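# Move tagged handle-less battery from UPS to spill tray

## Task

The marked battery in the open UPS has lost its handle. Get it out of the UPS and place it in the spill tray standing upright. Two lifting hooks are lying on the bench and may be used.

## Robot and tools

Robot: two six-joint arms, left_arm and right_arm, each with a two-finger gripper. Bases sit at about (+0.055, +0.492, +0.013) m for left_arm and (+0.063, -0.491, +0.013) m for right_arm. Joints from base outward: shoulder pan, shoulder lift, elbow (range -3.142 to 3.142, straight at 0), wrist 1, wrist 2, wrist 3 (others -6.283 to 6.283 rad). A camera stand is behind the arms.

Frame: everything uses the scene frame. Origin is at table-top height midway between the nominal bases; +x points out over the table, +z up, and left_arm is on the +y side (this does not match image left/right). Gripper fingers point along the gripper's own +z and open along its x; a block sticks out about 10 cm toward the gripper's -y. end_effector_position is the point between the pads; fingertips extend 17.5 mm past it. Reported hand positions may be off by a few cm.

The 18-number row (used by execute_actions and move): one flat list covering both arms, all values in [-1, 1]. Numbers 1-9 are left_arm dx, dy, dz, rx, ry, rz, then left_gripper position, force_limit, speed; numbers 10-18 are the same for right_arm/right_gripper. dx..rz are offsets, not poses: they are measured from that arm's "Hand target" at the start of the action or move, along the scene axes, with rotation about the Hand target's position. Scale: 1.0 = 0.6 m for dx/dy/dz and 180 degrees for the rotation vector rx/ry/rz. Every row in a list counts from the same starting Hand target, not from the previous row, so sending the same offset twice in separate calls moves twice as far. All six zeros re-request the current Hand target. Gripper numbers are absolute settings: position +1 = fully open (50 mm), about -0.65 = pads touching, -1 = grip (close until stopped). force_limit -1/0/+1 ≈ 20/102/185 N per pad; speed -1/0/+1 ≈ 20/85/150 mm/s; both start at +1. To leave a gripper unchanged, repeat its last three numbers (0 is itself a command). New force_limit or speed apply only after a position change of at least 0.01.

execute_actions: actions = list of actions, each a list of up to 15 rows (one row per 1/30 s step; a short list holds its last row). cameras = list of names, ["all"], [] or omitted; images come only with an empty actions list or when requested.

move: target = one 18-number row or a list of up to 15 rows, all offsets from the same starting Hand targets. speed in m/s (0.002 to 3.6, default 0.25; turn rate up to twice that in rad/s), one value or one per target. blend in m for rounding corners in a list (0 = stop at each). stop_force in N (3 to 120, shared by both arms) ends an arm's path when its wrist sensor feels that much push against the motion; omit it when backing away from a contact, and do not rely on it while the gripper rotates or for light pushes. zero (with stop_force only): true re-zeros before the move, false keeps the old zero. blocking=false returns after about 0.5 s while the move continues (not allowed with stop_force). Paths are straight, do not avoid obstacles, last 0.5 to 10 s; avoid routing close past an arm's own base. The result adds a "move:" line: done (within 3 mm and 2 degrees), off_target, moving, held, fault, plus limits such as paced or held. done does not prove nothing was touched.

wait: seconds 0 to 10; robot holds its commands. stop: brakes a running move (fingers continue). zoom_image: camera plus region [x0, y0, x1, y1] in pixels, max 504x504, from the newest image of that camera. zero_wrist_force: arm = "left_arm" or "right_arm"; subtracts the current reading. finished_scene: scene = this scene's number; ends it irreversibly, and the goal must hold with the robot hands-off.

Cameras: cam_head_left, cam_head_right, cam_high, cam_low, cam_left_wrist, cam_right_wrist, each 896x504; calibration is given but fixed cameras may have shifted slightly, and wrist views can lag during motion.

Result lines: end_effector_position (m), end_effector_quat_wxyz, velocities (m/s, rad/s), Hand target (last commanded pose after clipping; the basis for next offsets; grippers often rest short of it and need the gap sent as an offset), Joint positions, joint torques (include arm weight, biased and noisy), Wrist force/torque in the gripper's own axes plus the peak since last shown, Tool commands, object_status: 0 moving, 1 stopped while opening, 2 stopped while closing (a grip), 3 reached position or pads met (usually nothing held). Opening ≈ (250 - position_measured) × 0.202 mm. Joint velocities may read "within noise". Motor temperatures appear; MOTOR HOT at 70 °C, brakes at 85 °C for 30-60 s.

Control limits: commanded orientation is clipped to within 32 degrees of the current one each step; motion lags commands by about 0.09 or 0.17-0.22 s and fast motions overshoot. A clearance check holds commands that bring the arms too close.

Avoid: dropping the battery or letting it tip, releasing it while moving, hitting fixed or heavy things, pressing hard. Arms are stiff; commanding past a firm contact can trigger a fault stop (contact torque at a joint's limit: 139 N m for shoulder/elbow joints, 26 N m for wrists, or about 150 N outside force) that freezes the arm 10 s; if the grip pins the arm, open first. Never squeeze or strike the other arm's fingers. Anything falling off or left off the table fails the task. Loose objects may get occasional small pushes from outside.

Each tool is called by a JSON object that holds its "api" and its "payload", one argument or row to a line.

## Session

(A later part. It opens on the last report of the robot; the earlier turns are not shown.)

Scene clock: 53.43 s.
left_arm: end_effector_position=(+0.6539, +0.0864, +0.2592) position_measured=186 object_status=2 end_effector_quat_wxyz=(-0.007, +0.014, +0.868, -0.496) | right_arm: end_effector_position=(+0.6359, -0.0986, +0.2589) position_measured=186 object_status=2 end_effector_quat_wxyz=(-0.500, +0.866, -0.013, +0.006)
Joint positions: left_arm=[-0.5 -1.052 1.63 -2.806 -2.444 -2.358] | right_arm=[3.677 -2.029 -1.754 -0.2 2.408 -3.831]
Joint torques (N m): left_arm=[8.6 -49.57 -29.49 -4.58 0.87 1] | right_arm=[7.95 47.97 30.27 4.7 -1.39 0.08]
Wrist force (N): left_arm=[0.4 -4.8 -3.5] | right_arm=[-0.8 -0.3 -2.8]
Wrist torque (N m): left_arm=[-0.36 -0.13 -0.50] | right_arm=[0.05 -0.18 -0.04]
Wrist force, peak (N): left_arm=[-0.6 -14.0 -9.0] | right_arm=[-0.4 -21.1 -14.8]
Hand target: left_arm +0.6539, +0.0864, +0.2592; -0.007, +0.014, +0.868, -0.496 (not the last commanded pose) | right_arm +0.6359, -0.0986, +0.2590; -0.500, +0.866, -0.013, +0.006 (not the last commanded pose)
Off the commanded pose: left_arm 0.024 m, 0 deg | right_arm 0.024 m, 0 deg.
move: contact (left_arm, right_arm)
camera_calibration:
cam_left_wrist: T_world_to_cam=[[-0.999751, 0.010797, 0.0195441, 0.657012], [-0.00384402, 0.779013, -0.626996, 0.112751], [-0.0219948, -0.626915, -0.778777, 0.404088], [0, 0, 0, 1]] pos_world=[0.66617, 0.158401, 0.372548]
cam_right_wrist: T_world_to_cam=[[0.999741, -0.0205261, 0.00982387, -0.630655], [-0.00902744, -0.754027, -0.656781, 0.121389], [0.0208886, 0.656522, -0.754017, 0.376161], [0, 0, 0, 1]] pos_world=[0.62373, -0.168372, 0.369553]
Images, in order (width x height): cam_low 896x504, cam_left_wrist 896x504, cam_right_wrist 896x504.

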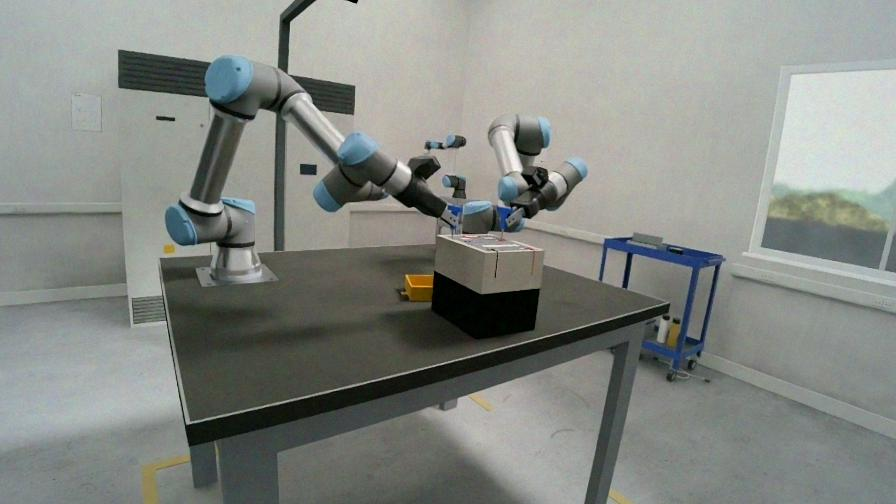

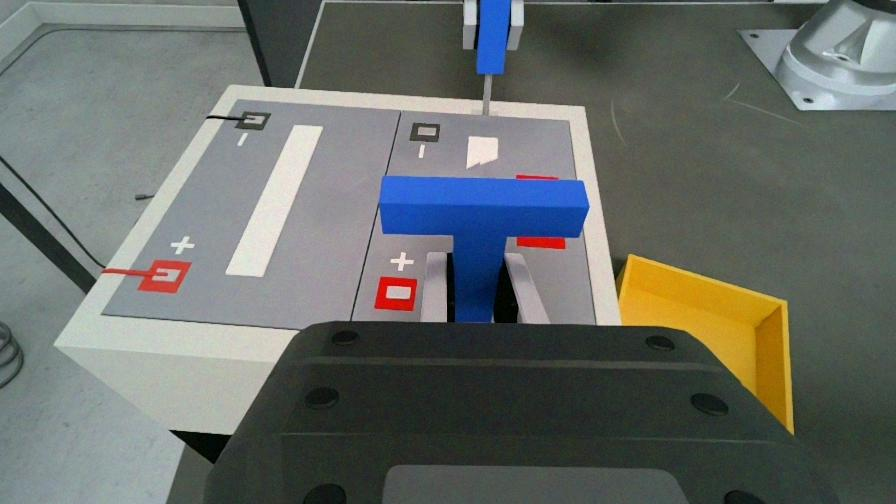

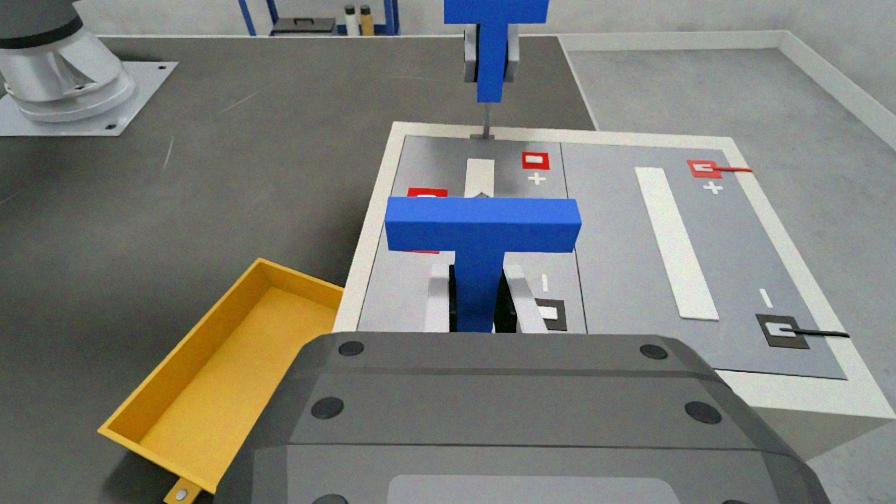

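{"api": "move", "payload": {
  "target": [
    [-0.004,0,0.0025,0,0,0,-1,-0.5,-0.3,-0.003,0,0,0,0,0,-1,-0.5,-0.3],
    [-0.01625,-0.0032,0.0025,0,0,0.1667,-1,-0.5,-0.3,-0.006,0,0,0,0,0,-1,-0.5,-0.3],
    [-0.0252,-0.0122,0.0025,0,0,0.3333,-1,-0.5,-0.3,-0.0075,0,0,0,0,0,-1,-0.5,-0.3],
    [-0.0283,-0.0242,0.0025,0,0,0.5,-1,-0.5,-0.3,-0.0075,0,0,0,0,0,-1,-0.5,-0.3]
  ],
  "speed": 0.15,
  "blend": 0.002,
  "stop_force": 15,
  "cameras": ["all"]
}}

Scene clock: 62.60 s.
left_arm: end_effector_position=(+0.6369, +0.0719, +0.2607) position_measured=186 object_status=2 end_effector_quat_wxyz=(-0.345, +0.604, -0.624, +0.356) | right_arm: end_effector_position=(+0.6314, -0.0986, +0.2590) position_measured=186 object_status=2 end_effector_quat_wxyz=(-0.500, +0.866, -0.013, +0.006)
Joint positions: left_arm=[-1.097 -1.22 1.893 -2.926 -0.714 -3.889] | right_arm=[3.68 -2.021 -1.767 -0.191 2.405 -3.827]
Joint torques (N m): left_arm=[10.61 -45.56 -8.03 -1.21 3.8 -1.72] | right_arm=[7.02 48.33 24.08 3 -0.64 1.26]
Wrist force (N): left_arm=[0.7 0.5 -0.5] | right_arm=[0.7 0.4 -0.9]
Wrist torque (N m): left_arm=[-0.39 -0.20 -0.63] | right_arm=[0.13 -0.11 -0.19]
Wrist force, peak (N): left_arm=[0.4 -5.1 -3.9] | right_arm=[-1.0 -0.1 -3.4]
Hand target: left_arm +0.6369, +0.0719, +0.2607; -0.345, +0.604, -0.624, +0.356 | right_arm +0.6314, -0.0986, +0.2590; -0.500, +0.866, -0.013, +0.006
Off the commanded pose: left_arm 0.000 m, 0 deg | right_arm 0.000 m, 0 deg.
move: done; blend cut to 0.0014 m at target 1
camera_calibration:
cam_left_wrist: T_world_to_cam=[[-0.01086, -0.999748, 0.0196217, 0.082944], [-0.779013, -0.00384366, -0.626996, 0.674914], [0.626914, -0.0220947, -0.778775, -0.0609846], [0, 0, 0, 1]] pos_world=[0.564899, 0.0841698, 0.374048]
cam_right_wrist: T_world_to_cam=[[0.999741, -0.0205262, 0.00982375, -0.626156], [-0.00902762, -0.754027, -0.656781, 0.121348], [0.0208886, 0.656522, -0.754017, 0.376255], [0, 0, 0, 1]] pos_world=[0.61923, -0.168372, 0.369553]

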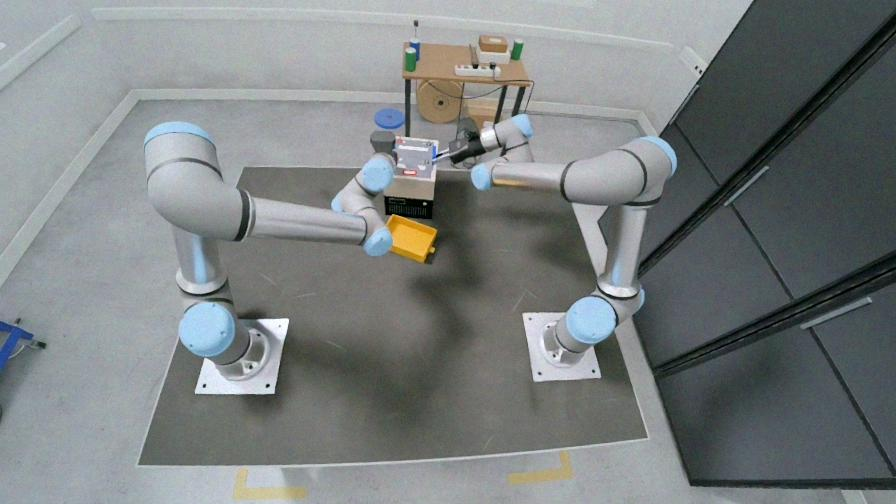

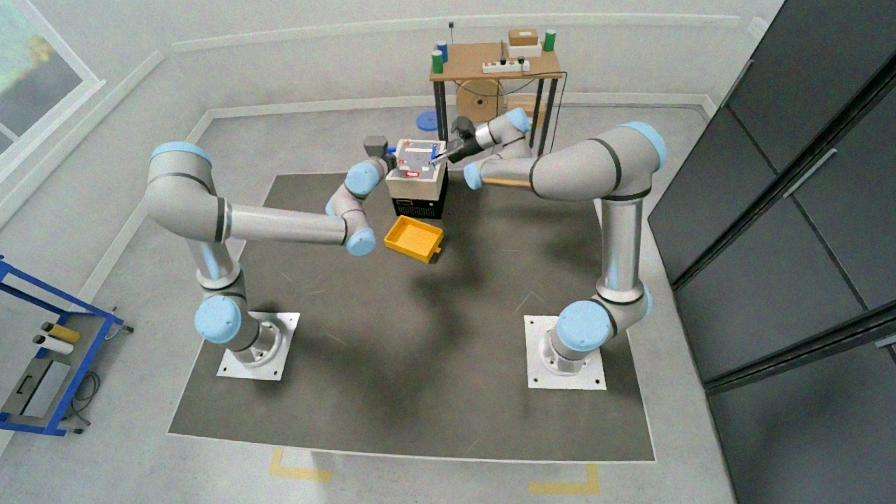

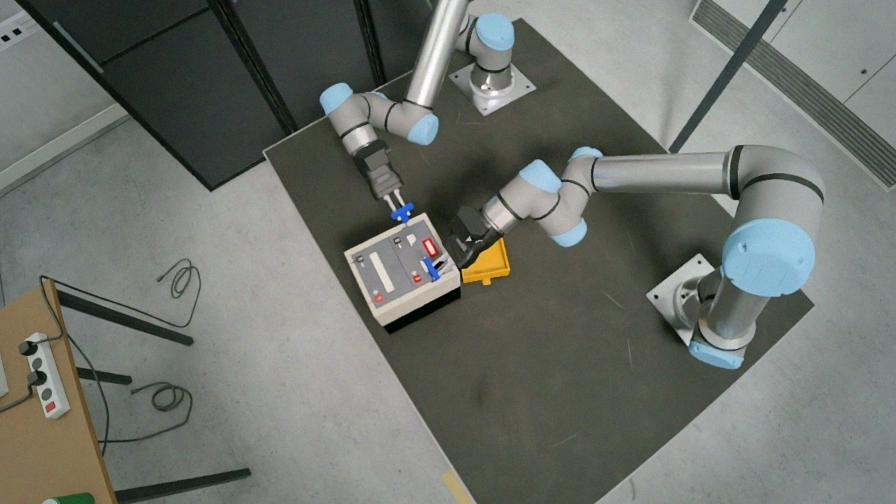

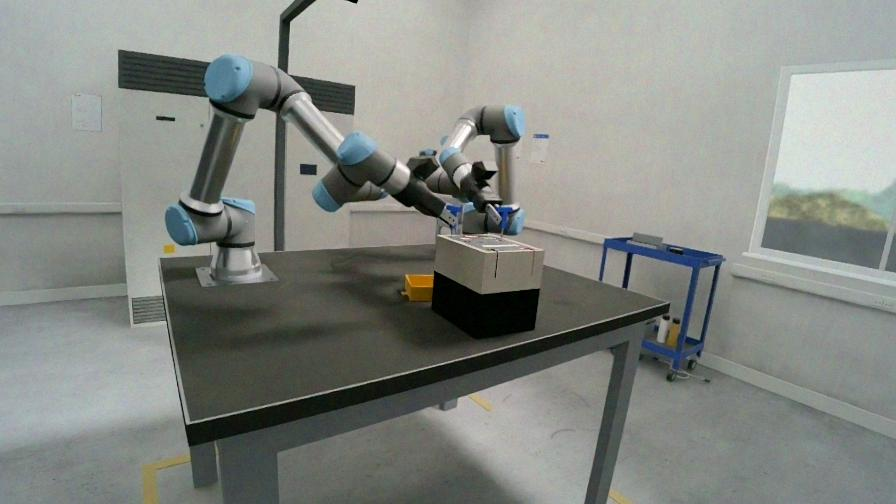

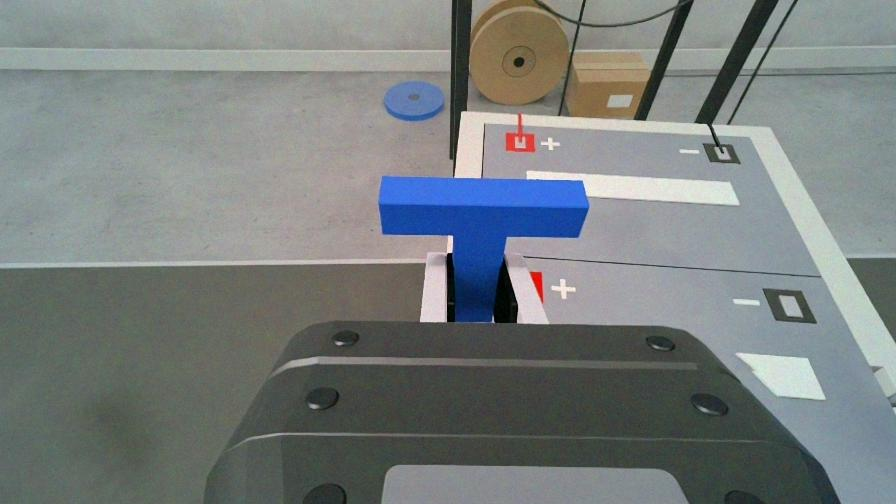

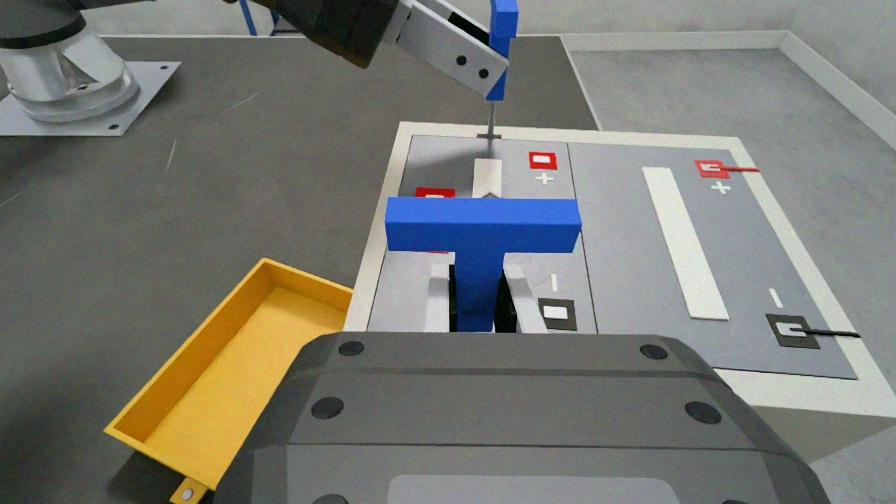

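{"api": "move", "payload": {
  "target": [
    [0,0,0.0133,0,0,0,-1,-0.5,-0.3,0,0,0,0,0,0,-1,-0.5,-0.3]
  ],
  "speed": 0.01,
  "stop_force": 8
}}

Scene clock: 64.33 s.
left_arm: end_effector_position=(+0.6369, +0.0719, +0.2688) position_measured=186 object_status=2 end_effector_quat_wxyz=(-0.345, +0.604, -0.624, +0.356) | right_arm: end_effector_position=(+0.6314, -0.0986, +0.2590) position_measured=186 object_status=2 end_effector_quat_wxyz=(-0.500, +0.866, -0.013, +0.006)
Joint positions: left_arm=[-1.097 -1.232 1.885 -2.906 -0.714 -3.889] | right_arm=[3.68 -2.021 -1.767 -0.191 2.405 -3.827]
Joint torques (N m): left_arm=[10.03 -26.09 -15.82 -5.77 4.03 -0.05] | right_arm=[4.33 43.64 26.55 2.86 -0.49 0.71]
Wrist force (N): left_arm=[0.3 0.5 -0.4] | right_arm=[0.7 -0.1 -1.4]
Wrist torque (N m): left_arm=[-0.39 -0.19 -0.60] | right_arm=[0.05 -0.10 -0.19]
Wrist force, peak (N): left_arm=[1.5 1.4 -0.1] | right_arm=[1.1 0.5 -1.3]
Hand target: left_arm +0.6369, +0.0719, +0.2687; -0.345, +0.604, -0.624, +0.356 | right_arm +0.6314, -0.0986, +0.2590; -0.500, +0.866, -0.013, +0.006
Off the commanded pose: left_arm 0.000 m, 0 deg | right_arm 0.000 m, 0 deg.
move: done

{"api": "move", "payload": {
  "target": [
    [0,0,0.03,0,0,0,-1,-0.5,-0.3,0,0,0,0,0,0,-1,-0.5,-0.3]
  ],
  "speed": 0.01,
  "stop_force": 8,
  "cameras": ["cam_right_wrist"]
}}

{"api": "zoom_image", "payload": {
  "camera": "cam_right_wrist",
  "region": [440, 90, 540, 170]
}}

Scene clock: 66.17 s.
left_arm: end_effector_position=(+0.6369, +0.0719, +0.2723) position_measured=186 object_status=2 end_effector_quat_wxyz=(-0.345, +0.604, -0.624, +0.356) | right_arm: end_effector_position=(+0.6314, -0.0986, +0.2590) position_measured=186 object_status=2 end_effector_quat_wxyz=(-0.500, +0.866, -0.013, +0.006)
Joint positions: left_arm=[-1.097 -1.237 1.881 -2.897 -0.714 -3.889] | right_arm=[3.68 -2.021 -1.767 -0.191 2.405 -3.827]
Joint torques (N m): left_arm=[9.78 -32.21 -12.65 -6.79 3.97 0.33] | right_arm=[2.86 43.12 27.6 3.18 -0.08 0.06]
Wrist force (N): left_arm=[1.5 9.3 4.7] | right_arm=[0.5 0.4 -1.3]
Wrist torque (N m): left_arm=[-0.41 -0.11 -0.66] | right_arm=[0.14 -0.08 -0.19]
Wrist force, peak (N): left_arm=[2.3 14.4 7.2] | right_arm=[0.8 0.5 -1.5]
Hand target: left_arm +0.6369, +0.0719, +0.2723; -0.345, +0.604, -0.624, +0.356 (not the last commanded pose) | right_arm +0.6314, -0.0986, +0.2590; -0.500, +0.866, -0.013, +0.006
Off the commanded pose: left_arm 0.014 m, 0 deg | right_arm 0.000 m, 0 deg.
move: contact (left_arm)
camera_calibration:
cam_right_wrist: T_world_to_cam=[[0.999741, -0.0205262, 0.00982375, -0.626156], [-0.00902762, -0.754027, -0.656781, 0.121348], [0.0208886, 0.656522, -0.754017, 0.376255], [0, 0, 0, 1]] pos_world=[0.61923, -0.168372, 0.369553]
Images, in order (width x height): cam_right_wrist 896x504.

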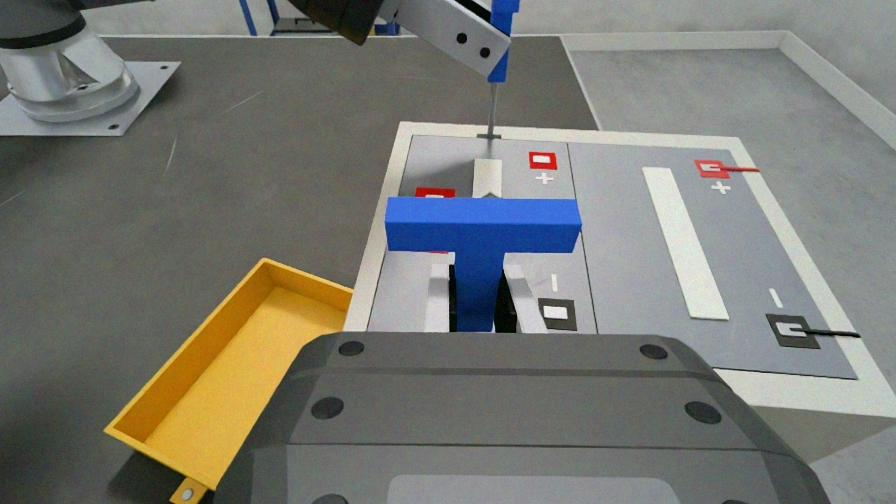

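Scaled by 5.040.

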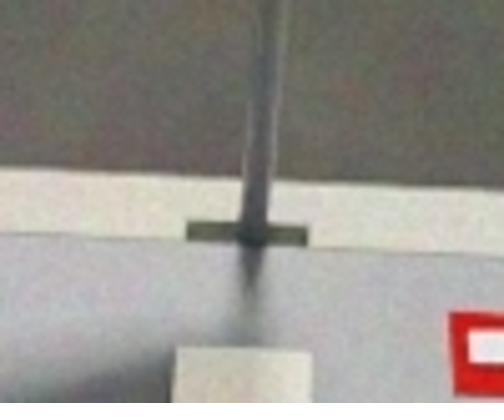

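{"api": "execute_actions", "payload": {
  "actions": [
    [[0,0,-0.005,0,0,0,-1,-0.5,-0.3,0,0,0,0,0,0,0.5,-0.5,-0.9]],
    [[0,0,0,0,0,0,-1,-0.5,-0.3,0,0,0,0,0,0,0.5,-0.5,-0.9]]
  ]
}}

{"api": "move", "payload": {
  "target": [
    [0,0,0,0,0,0,-1,-0.5,-0.3,0,-0.12,0,0,0,0,0.5,-0.5,-0.9]
  ],
  "speed": 0.1,
  "cameras": ["cam_right_wrist","cam_low","cam_high","cam_left_wrist"]
}}

{"api": "zoom_image", "payload": {
  "camera": "cam_low",
  "region": [420, 180, 560, 280]
}}

Scene clock: 67.87 s.
left_arm: end_effector_position=(+0.6369, +0.0719, +0.2693) position_measured=186 object_status=2 end_effector_quat_wxyz=(-0.345, +0.604, -0.624, +0.356) | right_arm: end_effector_position=(+0.6314, -0.0986, +0.2590) position_measured=78 object_status=3 end_effector_quat_wxyz=(-0.500, +0.866, -0.013, +0.006)
Joint positions: left_arm=[-1.097 -1.233 1.885 -2.904 -0.714 -3.889] | right_arm=[3.68 -2.021 -1.767 -0.191 2.405 -3.827]
Joint torques (N m): left_arm=[9.7 -46 -30.15 -1.46 3.25 -0.6] | right_arm=[0.34 43.29 27.56 2.86 0.2 -0.72]
Wrist force (N): left_arm=[0.7 0.7 -0.7] | right_arm=[0.1 0.7 -2.6]
Wrist torque (N m): left_arm=[-0.39 -0.25 -0.60] | right_arm=[0.05 -0.19 -0.15]
Wrist force, peak (N): left_arm=[1.7 9.6 4.4] | right_arm=[-0.2 0.9 -2.6]
Hand target: left_arm +0.6369, +0.0719, +0.2693; -0.345, +0.604, -0.624, +0.356 | right_arm +0.6314, -0.0986, +0.2590; -0.500, +0.866, -0.013, +0.006
Off the commanded pose: left_arm 0.000 m, 0 deg | right_arm 0.000 m, 0 deg.
Step readings (end_effector_position of left_arm | right_arm):
0: (+0.6369, +0.0719, +0.2723) | (+0.6314, -0.0986, +0.2590)
1: (+0.6369, +0.0719, +0.2721) | (+0.6314, -0.0986, +0.2590)
2: (+0.6369, +0.0719, +0.2714) | (+0.6314, -0.0986, +0.2590)
4: (+0.6369, +0.0719, +0.2696) | (+0.6314, -0.0986, +0.2589)
8: (+0.6369, +0.0719, +0.2690) | (+0.6314, -0.0986, +0.2590)
15: (+0.6369, +0.0720, +0.2691) | (+0.6314, -0.0986, +0.2590)
16: (+0.6369, +0.0720, +0.2692) | (+0.6314, -0.0986, +0.2590)
17: (+0.6369, +0.0720, +0.2692) | (+0.6314, -0.0986, +0.2590)
19: (+0.6369, +0.0719, +0.2692) | (+0.6314, -0.0986, +0.2590)
23: (+0.6369, +0.0719, +0.2693) | (+0.6314, -0.0986, +0.2590)
30: (+0.6369, +0.0719, +0.2693) | (+0.6314, -0.0986, +0.2590)

Scene clock: 69.00 s.
left_arm: end_effector_position=(+0.6369, +0.0719, +0.2693) position_measured=186 object_status=2 end_effector_quat_wxyz=(-0.345, +0.604, -0.624, +0.356) | right_arm: end_effector_position=(+0.6314, -0.1706, +0.2590) position_measured=78 object_status=3 end_effector_quat_wxyz=(-0.500, +0.866, -0.013, +0.006)
Joint positions: left_arm=[-1.097 -1.233 1.885 -2.904 -0.714 -3.889] | right_arm=[3.566 -1.964 -1.83 -0.291 2.477 -3.965]
Joint torques (N m): left_arm=[10.16 -46.16 -30.5 -1.87 2.6 -0.83] | right_arm=[6.41 36.55 31.9 4.71 -1.17 1.48]
Wrist force (N): left_arm=[1.0 0.9 -1.0] | right_arm=[-0.4 1.1 -2.4]
Wrist torque (N m): left_arm=[-0.36 -0.28 -0.60] | right_arm=[0.12 -0.10 -0.14]
Wrist force, peak (N): left_arm=[1.0 0.9 -1.0] | right_arm=[0.1 1.5 -3.8]
Hand target: left_arm +0.6369, +0.0719, +0.2693; -0.345, +0.604, -0.624, +0.356 | right_arm +0.6314, -0.1706, +0.2590; -0.500, +0.866, -0.013, +0.006
Off the commanded pose: left_arm 0.000 m, 0 deg | right_arm 0.000 m, 0 deg.
move: done
camera_calibration:
cam_left_wrist: T_world_to_cam=[[-0.0108883, -0.999754, 0.0193415, 0.0829019], [-0.77901, -0.00364594, -0.627001, 0.680305], [0.626917, -0.0218941, -0.778778, -0.0544452], [0, 0, 0, 1]] pos_world=[0.564999, 0.0841698, 0.382548]
cam_right_wrist: T_world_to_cam=[[0.999741, -0.0205283, 0.00982254, -0.627634], [-0.00902859, -0.753984, -0.656831, 0.0670878], [0.0208896, 0.656572, -0.753974, 0.42352], [0, 0, 0, 1]] pos_world=[0.61923, -0.240372, 0.369553]
Images, in order (width x height): cam_high 896x504, cam_low 896x504, cam_left_wrist 896x504, cam_right_wrist 896x504.

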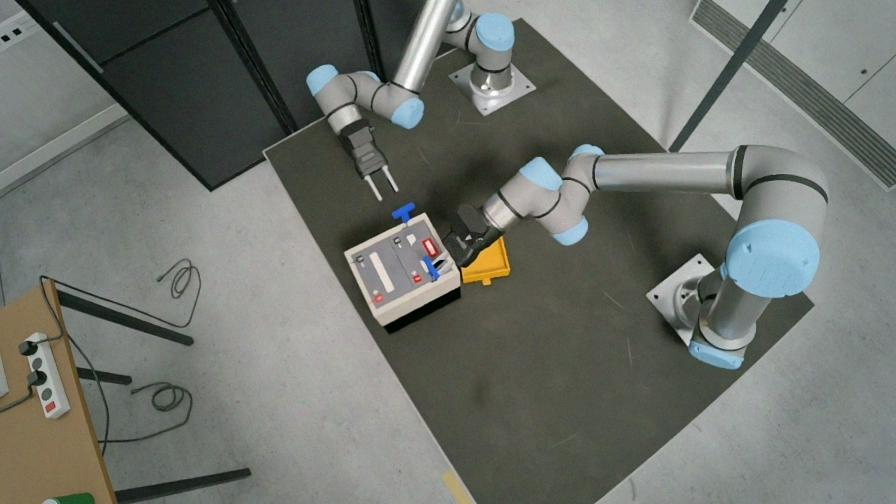

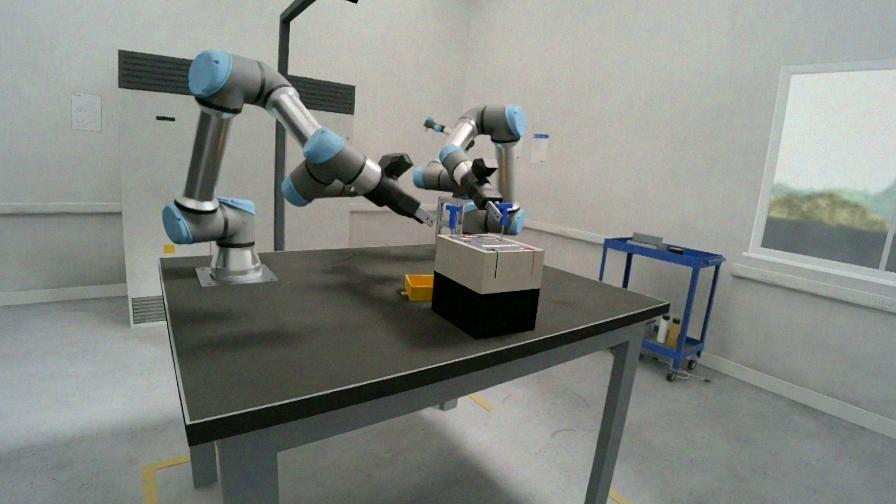

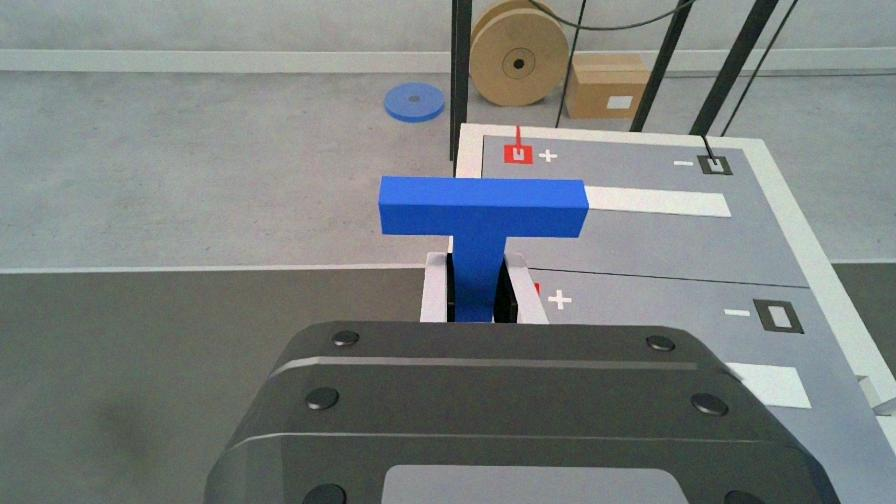

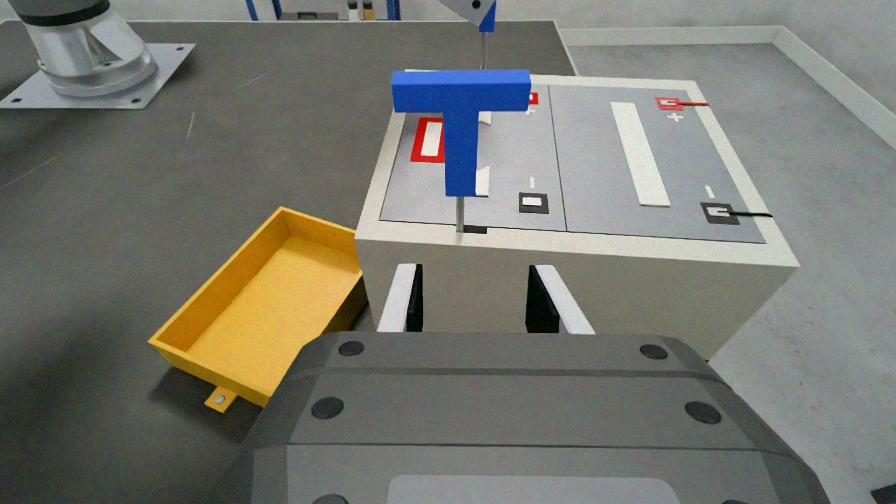

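Scaled by 3.600.

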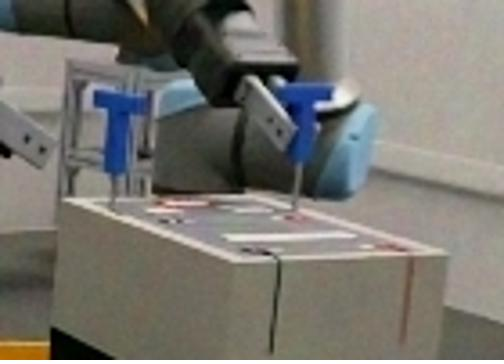

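{"api": "move", "payload": {
  "target": [
    [0,0,0,0,0,0,-1,-0.5,-0.3,0,-0.1,0.05,0,0,0,1,-0.5,0],
    [0,0,0,0,0,0,-1,-0.5,-0.3,-0.05,-0.183,0.317,-0.333,0,0,1,-0.5,0]
  ],
  "speed": 0.4,
  "blend": 0.02
}}

{"api": "move", "payload": {
  "target": [
    [0,0,0,0,0,0,-1,-0.5,-0.3,0,0,0,0,0,-0.5,1,-0.5,0],
    [0,0,0,0,0,0,-1,-0.5,-0.3,0,0,0,0,0,-0.98,1,-0.5,0],
    [0,0,0,0,0,0,-1,-0.5,-0.3,0,0,0,0,0,0.5,1,-0.5,0]
  ],
  "speed": 0.8
}}

Scene clock: 71.87 s.
left_arm: end_effector_position=(+0.6369, +0.0719, +0.2693) position_measured=186 object_status=2 end_effector_quat_wxyz=(-0.345, +0.604, -0.624, +0.356) | right_arm: end_effector_position=(+0.6014, -0.2803, +0.4491) position_measured=3 object_status=3 end_effector_quat_wxyz=(-0.001, +1.000, -0.008, +0.011)
Joint positions: left_arm=[-1.097 -1.233 1.885 -2.904 -0.714 -3.889] | right_arm=[3.772 -1.766 -1.081 -1.846 1.56 -4.086]
Joint torques (N m): left_arm=[9.85 -45.44 -30.48 -2.77 1.05 -1.22] | right_arm=[-7.96 42.82 34.02 1.38 -2.57 -2.34]
Wrist force (N): left_arm=[0.7 1.2 -0.6] | right_arm=[-1.2 -1.0 -1.2]
Wrist torque (N m): left_arm=[-0.31 -0.23 -0.61] | right_arm=[-0.06 0.02 0.00]
Wrist force, peak (N): left_arm=[1.1 1.0 -0.8] | right_arm=[0.3 2.7 -5.7]
Hand target: left_arm +0.6369, +0.0719, +0.2693; -0.345, +0.604, -0.624, +0.356 | right_arm +0.6014, -0.2804, +0.4492; -0.001, +1.000, -0.008, +0.011
Off the commanded pose: left_arm 0.000 m, 0 deg | right_arm 0.000 m, 0 deg.
move: done

Scene clock: 76.40 s.
left_arm: end_effector_position=(+0.6369, +0.0719, +0.2693) position_measured=186 object_status=2 end_effector_quat_wxyz=(-0.345, +0.604, -0.624, +0.356) | right_arm: end_effector_position=(+0.6014, -0.2804, +0.4491) position_measured=3 object_status=3 end_effector_quat_wxyz=(-0.009, +0.713, +0.701, +0.007)
Joint positions: left_arm=[-1.097 -1.233 1.885 -2.904 -0.714 -3.889] | right_arm=[3.758 -1.777 -1.065 -1.859 1.59 0.613]
Joint torques (N m): left_arm=[9.83 -45.41 -30.19 -4.36 -0.01 -1.52] | right_arm=[8.73 37.46 28.16 2.33 -0.12 1.39]
Wrist force (N): left_arm=[0.6 0.9 -0.6] | right_arm=[-0.7 -1.4 -1.1]
Wrist torque (N m): left_arm=[-0.36 -0.23 -0.61] | right_arm=[-0.13 -0.05 0.01]
Wrist force, peak (N): left_arm=[1.0 0.9 -1.0] | right_arm=[-1.1 -1.7 -1.0]
Hand target: left_arm +0.6369, +0.0719, +0.2693; -0.345, +0.604, -0.624, +0.356 | right_arm +0.6014, -0.2804, +0.4492; -0.009, +0.713, +0.701, +0.007
Off the commanded pose: left_arm 0.000 m, 0 deg | right_arm 0.000 m, 0 deg.
move: done

{"api": "move", "payload": {
  "target": [
    [0,0,0,0,0,0,-1,-0.5,-0.3,0.045,0.327,-0.149,0,0,0,1,-0.5,0]
  ],
  "speed": 0.3,
  "cameras": ["cam_right_wrist","cam_high","cam_head_left","cam_low"]
}}

Scene clock: 78.93 s.
left_arm: end_effector_position=(+0.6369, +0.0719, +0.2693) position_measured=186 object_status=2 end_effector_quat_wxyz=(-0.345, +0.604, -0.624, +0.356) | right_arm: end_effector_position=(+0.6284, -0.0843, +0.3598) position_measured=3 object_status=3 end_effector_quat_wxyz=(-0.009, +0.713, +0.701, +0.007)
Joint positions: left_arm=[-1.097 -1.233 1.885 -2.904 -0.714 -3.889] | right_arm=[3.971 -2.046 -0.931 -1.72 1.588 0.826]
Joint torques (N m): left_arm=[10.02 -45.81 -30.95 -4.88 0.08 -1.42] | right_arm=[-4.93 44.44 22.18 3.83 -1.4 -1.64]
Wrist force (N): left_arm=[0.5 0.9 -0.9] | right_arm=[-0.8 -1.3 -1.1]
Wrist torque (N m): left_arm=[-0.37 -0.20 -0.61] | right_arm=[-0.11 -0.03 -0.01]
Wrist force, peak (N): left_arm=[0.9 0.9 -1.2] | right_arm=[-4.5 -1.3 -2.6]
Hand target: left_arm +0.6369, +0.0719, +0.2693; -0.345, +0.604, -0.624, +0.356 | right_arm +0.6284, -0.0842, +0.3598; -0.009, +0.713, +0.701, +0.007
Off the commanded pose: left_arm 0.000 m, 0 deg | right_arm 0.000 m, 0 deg.
move: done
camera_calibration:
cam_right_wrist: T_world_to_cam=[[0.0016848, 0.999742, 0.0226542, 0.0847149], [0.946138, -0.00892817, 0.323641, -0.691786], [0.323759, 0.0208887, -0.945909, 0.2681], [0, 0, 0, 1]] pos_world=[0.567582, -0.0964697, 0.475569]
Images, in order (width x height): cam_head_left 896x504, cam_high 896x504, cam_low 896x504, cam_right_wrist 896x504.

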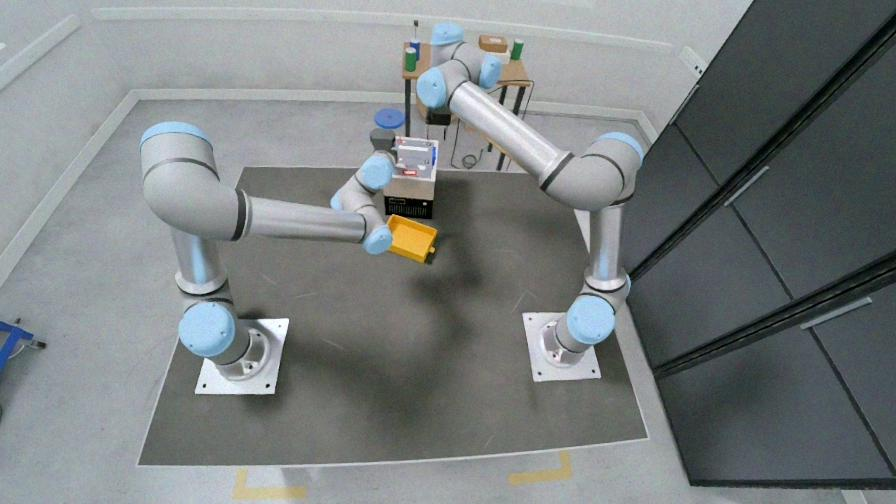

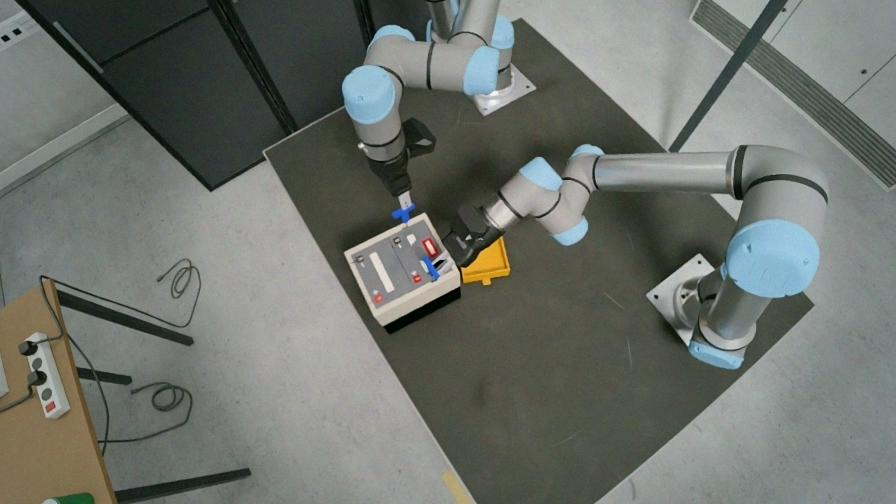

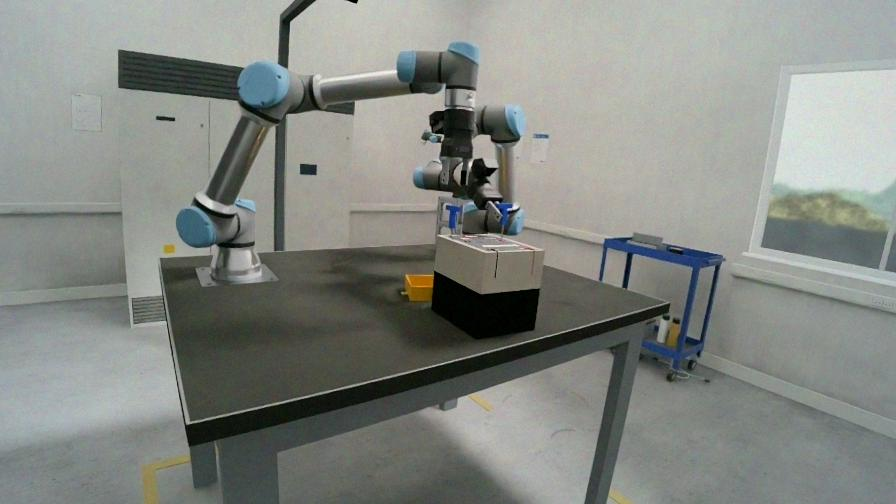

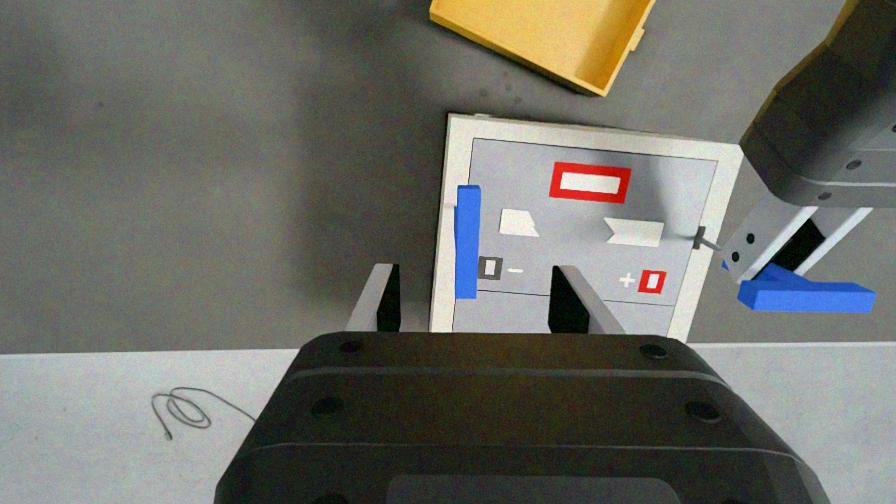

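{"api": "move", "payload": {
  "target": [
    [0,0,0,0,0,0,-1,-0.5,-0.3,-0.0015,0.0008,-0.1267,0,0,0,1,-0.5,0]
  ],
  "speed": 0.1,
  "stop_force": 6
}}

{"api": "execute_actions", "payload": {
  "actions": [
    [[0,0,0,0,0,0,-1,-0.5,-0.3,0,0,0,0,0,0,-1,-0.2,-0.8]],
    [[0,0,0,0,0,0,-1,-0.5,-0.3,0,0,0,0,0,0,-1,-0.2,-0.8]],
    [[0,0,0,0,0,0,-1,-0.5,-0.3,0,0,0,0,0,0,-1,-0.2,-0.8]]
  ],
  "cameras": ["cam_right_wrist"]
}}

Scene clock: 81.27 s.
left_arm: end_effector_position=(+0.6369, +0.0719, +0.2693) position_measured=186 object_status=2 end_effector_quat_wxyz=(-0.345, +0.604, -0.624, +0.356) | right_arm: end_effector_position=(+0.6275, -0.0837, +0.2838) position_measured=3 object_status=3 end_effector_quat_wxyz=(-0.009, +0.713, +0.701, +0.007)
Joint positions: left_arm=[-1.097 -1.233 1.885 -2.904 -0.714 -3.889] | right_arm=[3.972 -2.032 -1.147 -1.518 1.588 0.827]
Joint torques (N m): left_arm=[9.94 -45.68 -30.38 -5.12 -0.07 -1.38] | right_arm=[8.3 44.67 21.6 4.04 -2.82 1.67]
Wrist force (N): left_arm=[0.6 0.8 -1.1] | right_arm=[-1.0 -1.2 -1.0]
Wrist torque (N m): left_arm=[-0.38 -0.21 -0.61] | right_arm=[-0.09 0.00 -0.10]
Wrist force, peak (N): left_arm=[0.5 1.6 -0.7] | right_arm=[-0.9 -1.1 -2.7]
Hand target: left_arm +0.6369, +0.0719, +0.2693; -0.345, +0.604, -0.624, +0.356 | right_arm +0.6275, -0.0837, +0.2837; -0.009, +0.713, +0.701, +0.007
Off the commanded pose: left_arm 0.000 m, 0 deg | right_arm 0.000 m, 0 deg.
move: done

Scene clock: 82.97 s.
left_arm: end_effector_position=(+0.6369, +0.0719, +0.2693) position_measured=186 object_status=2 end_effector_quat_wxyz=(-0.345, +0.604, -0.624, +0.356) | right_arm: end_effector_position=(+0.6275, -0.0837, +0.2837) position_measured=204 object_status=2 end_effector_quat_wxyz=(-0.009, +0.713, +0.701, +0.007)
Joint positions: left_arm=[-1.097 -1.233 1.885 -2.904 -0.714 -3.889] | right_arm=[3.972 -2.032 -1.147 -1.518 1.588 0.827]
Joint torques (N m): left_arm=[9.89 -45.15 -30.44 -5.07 0.1 -1.48] | right_arm=[0.82 44.33 17.01 4.01 -2.01 0.1]
Wrist force (N): left_arm=[0.4 1.2 -0.6] | right_arm=[-0.6 -0.9 -1.3]
Wrist torque (N m): left_arm=[-0.31 -0.20 -0.60] | right_arm=[-0.06 0.01 -0.09]
Wrist force, peak (N): left_arm=[1.0 0.9 -1.1] | right_arm=[-1.1 -1.5 -1.3]
Hand target: left_arm +0.6369, +0.0719, +0.2693; -0.345, +0.604, -0.624, +0.356 | right_arm +0.6275, -0.0837, +0.2837; -0.009, +0.713, +0.701, +0.007
Off the commanded pose: left_arm 0.000 m, 0 deg | right_arm 0.000 m, 0 deg.
Step readings (end_effector_position of left_arm | right_arm):
0: (+0.6369, +0.0719, +0.2693) | (+0.6275, -0.0837, +0.2838)
1: (+0.6369, +0.0719, +0.2693) | (+0.6275, -0.0837, +0.2838)
2: (+0.6369, +0.0719, +0.2693) | (+0.6275, -0.0837, +0.2838)
4: (+0.6369, +0.0719, +0.2693) | (+0.6275, -0.0837, +0.2838)
8: (+0.6369, +0.0719, +0.2693) | (+0.6275, -0.0837, +0.2837)
15: (+0.6369, +0.0719, +0.2693) | (+0.6275, -0.0837, +0.2837)
16: (+0.6369, +0.0719, +0.2693) | (+0.6275, -0.0837, +0.2837)
17: (+0.6369, +0.0719, +0.2693) | (+0.6275, -0.0837, +0.2837)
19: (+0.6369, +0.0719, +0.2693) | (+0.6275, -0.0837, +0.2837)
23: (+0.6369, +0.0719, +0.2693) | (+0.6275, -0.0837, +0.2837)
30: (+0.6369, +0.0719, +0.2693) | (+0.6275, -0.0837, +0.2837)
31: (+0.6369, +0.0719, +0.2693) | (+0.6275, -0.0837, +0.2837)
32: (+0.6369, +0.0719, +0.2693) | (+0.6275, -0.0837, +0.2837)
34: (+0.6369, +0.0719, +0.2693) | (+0.6275, -0.0837, +0.2837)
38: (+0.6369, +0.0719, +0.2693) | (+0.6275, -0.0837, +0.2837)
45: (+0.6369, +0.0719, +0.2693) | (+0.6275, -0.0837, +0.2837)
camera_calibration:
cam_right_wrist: T_world_to_cam=[[0.00177938, 0.999741, 0.0226866, 0.0857738], [0.946138, -0.00902813, 0.323639, -0.666403], [0.32376, 0.0208887, -0.945909, 0.196362], [0, 0, 0, 1]] pos_world=[0.566782, -0.0958697, 0.399469]
Images, in order (width x height): cam_right_wrist 896x504.

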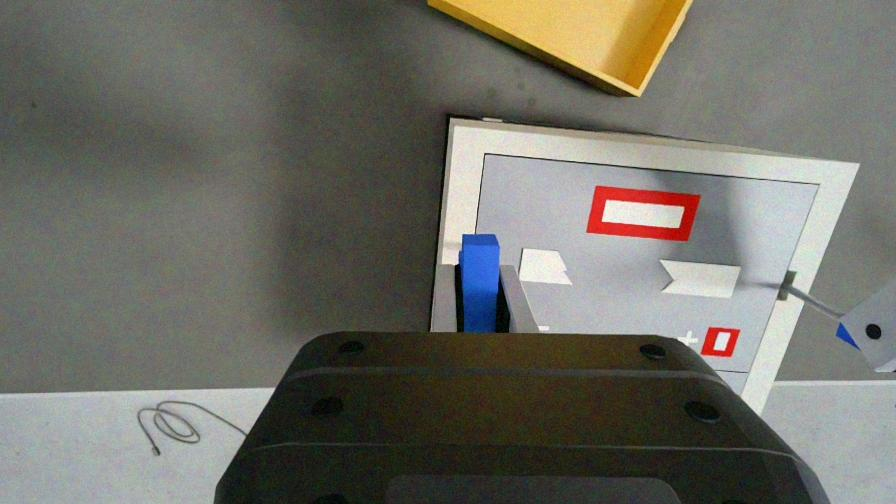

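{"api": "move", "payload": {
  "target": [
    [0,0,0,0,0,0,-1,-0.5,-0.3,0.0125,0,0.005,0,0,0,-1,-0.2,-0.8],
    [0,0,0,0,0,0,-1,-0.5,-0.3,0.0142,0,0.005,0,0,0.236,-1,-0.2,-0.8],
    [0,0,0,0,0,0,-1,-0.5,-0.3,0.0142,0,0.005,0,0,0.472,-1,-0.2,-0.8]
  ],
  "speed": 0.15,
  "blend": 0.002,
  "stop_force": 15
}}

{"api": "move", "payload": {
  "target": [
    [0,0,0,0,0,0,-1,-0.5,-0.3,0,0,0.04,0,0,0,-1,-0.2,-0.8]
  ],
  "speed": 0.01,
  "stop_force": 6,
  "cameras": ["cam_right_wrist","cam_high","cam_head_left","cam_low"]
}}

Scene clock: 89.57 s.
left_arm: end_effector_position=(+0.6369, +0.0719, +0.2693) position_measured=186 object_status=2 end_effector_quat_wxyz=(-0.345, +0.604, -0.624, +0.356) | right_arm: end_effector_position=(+0.6361, -0.0837, +0.2867) position_measured=204 object_status=2 end_effector_quat_wxyz=(-0.011, +0.052, +0.999, -0.001)
Joint positions: left_arm=[-1.097 -1.233 1.885 -2.904 -0.714 -3.889] | right_arm=[3.964 -2.071 -1.073 -1.584 1.587 -0.664]
Joint torques (N m): left_arm=[10.03 -45.56 -30.91 -4.87 0.03 -1.45] | right_arm=[7.47 50.16 28.66 5.3 4.1 -1.93]
Wrist force (N): left_arm=[0.5 1.0 -0.9] | right_arm=[-4.3 -10.4 -0.4]
Wrist torque (N m): left_arm=[-0.34 -0.20 -0.61] | right_arm=[0.68 -0.42 -0.06]
Wrist force, peak (N): left_arm=[1.2 1.0 -0.8] | right_arm=[-11.6 -7.4 -0.8]
Hand target: left_arm +0.6369, +0.0719, +0.2693; -0.345, +0.604, -0.624, +0.356 | right_arm +0.6361, -0.0837, +0.2867; -0.011, +0.052, +0.999, -0.001
Off the commanded pose: left_arm 0.000 m, 0 deg | right_arm 0.000 m, 0 deg.
move: done

Scene clock: 91.47 s.
left_arm: end_effector_position=(+0.6369, +0.0719, +0.2693) position_measured=186 object_status=2 end_effector_quat_wxyz=(-0.345, +0.604, -0.624, +0.356) | right_arm: end_effector_position=(+0.6361, -0.0837, +0.2970) position_measured=204 object_status=2 end_effector_quat_wxyz=(-0.011, +0.052, +0.999, -0.001)
Joint positions: left_arm=[-1.097 -1.233 1.885 -2.904 -0.714 -3.889] | right_arm=[3.964 -2.071 -1.047 -1.61 1.587 -0.664]
Joint torques (N m): left_arm=[10.05 -45.9 -31.08 -5.04 0.02 -1.46] | right_arm=[-3.83 62.4 20.61 6 3.96 -2.17]
Wrist force (N): left_arm=[1.0 1.0 -0.9] | right_arm=[-2.5 -10.6 1.5]
Wrist torque (N m): left_arm=[-0.34 -0.28 -0.61] | right_arm=[0.78 -0.15 -0.07]
Wrist force, peak (N): left_arm=[1.0 0.8 -1.1] | right_arm=[-3.2 -9.4 14.8]
Hand target: left_arm +0.6369, +0.0719, +0.2693; -0.345, +0.604, -0.624, +0.356 | right_arm +0.6360, -0.0837, +0.2970; -0.011, +0.052, +0.999, -0.001 (not the last commanded pose)
Off the commanded pose: left_arm 0.000 m, 0 deg | right_arm 0.014 m, 0 deg.
move: contact (right_arm)
camera_calibration:
cam_right_wrist: T_world_to_cam=[[-0.995725, 0.0895386, 0.0226968, 0.643796], [0.0920572, 0.941705, 0.3236, -0.0558552], [0.007601, 0.324306, -0.945922, 0.432706], [0, 0, 0, 1]] pos_world=[0.642896, -0.145375, 0.412769]
Images, in order (width x height): cam_head_left 896x504, cam_high 896x504, cam_low 896x504, cam_right_wrist 896x504.

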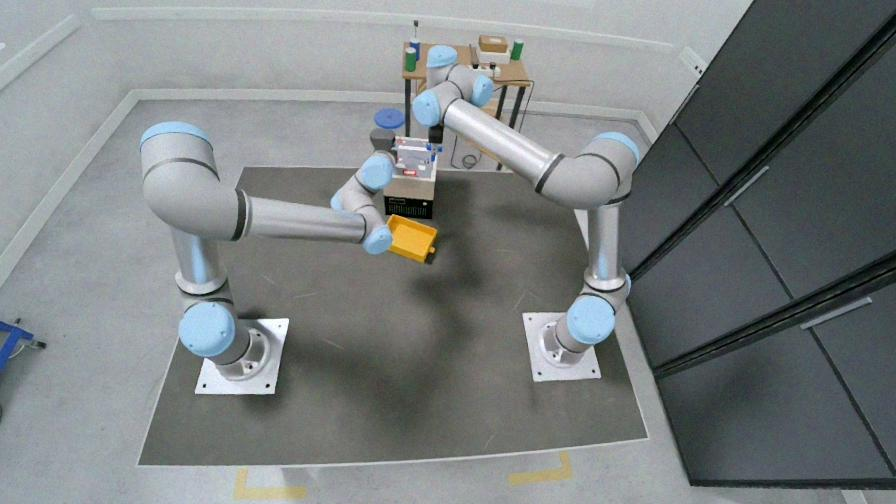

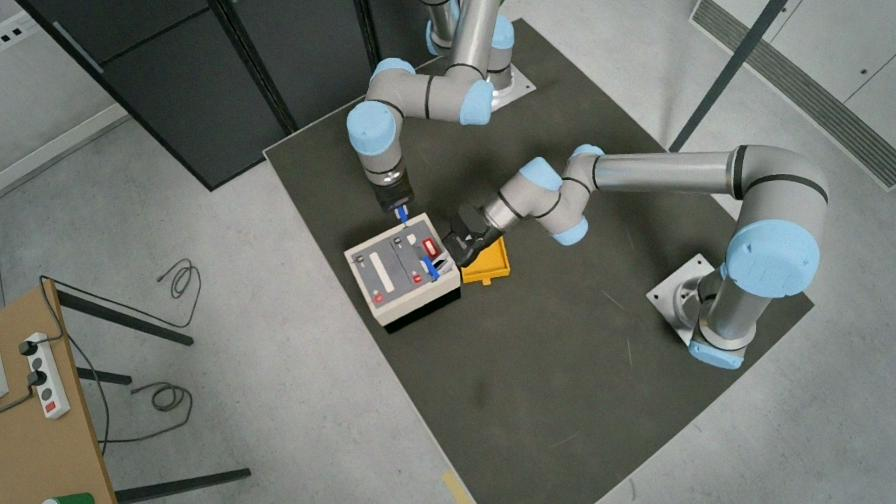

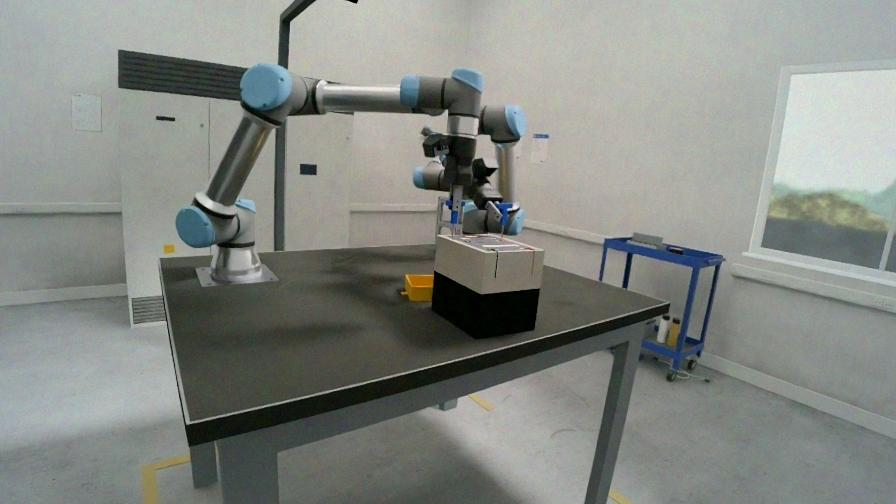

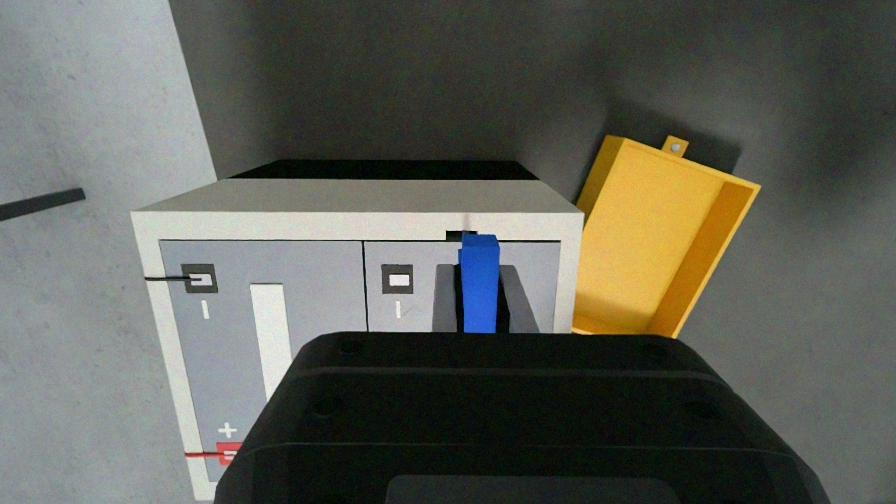

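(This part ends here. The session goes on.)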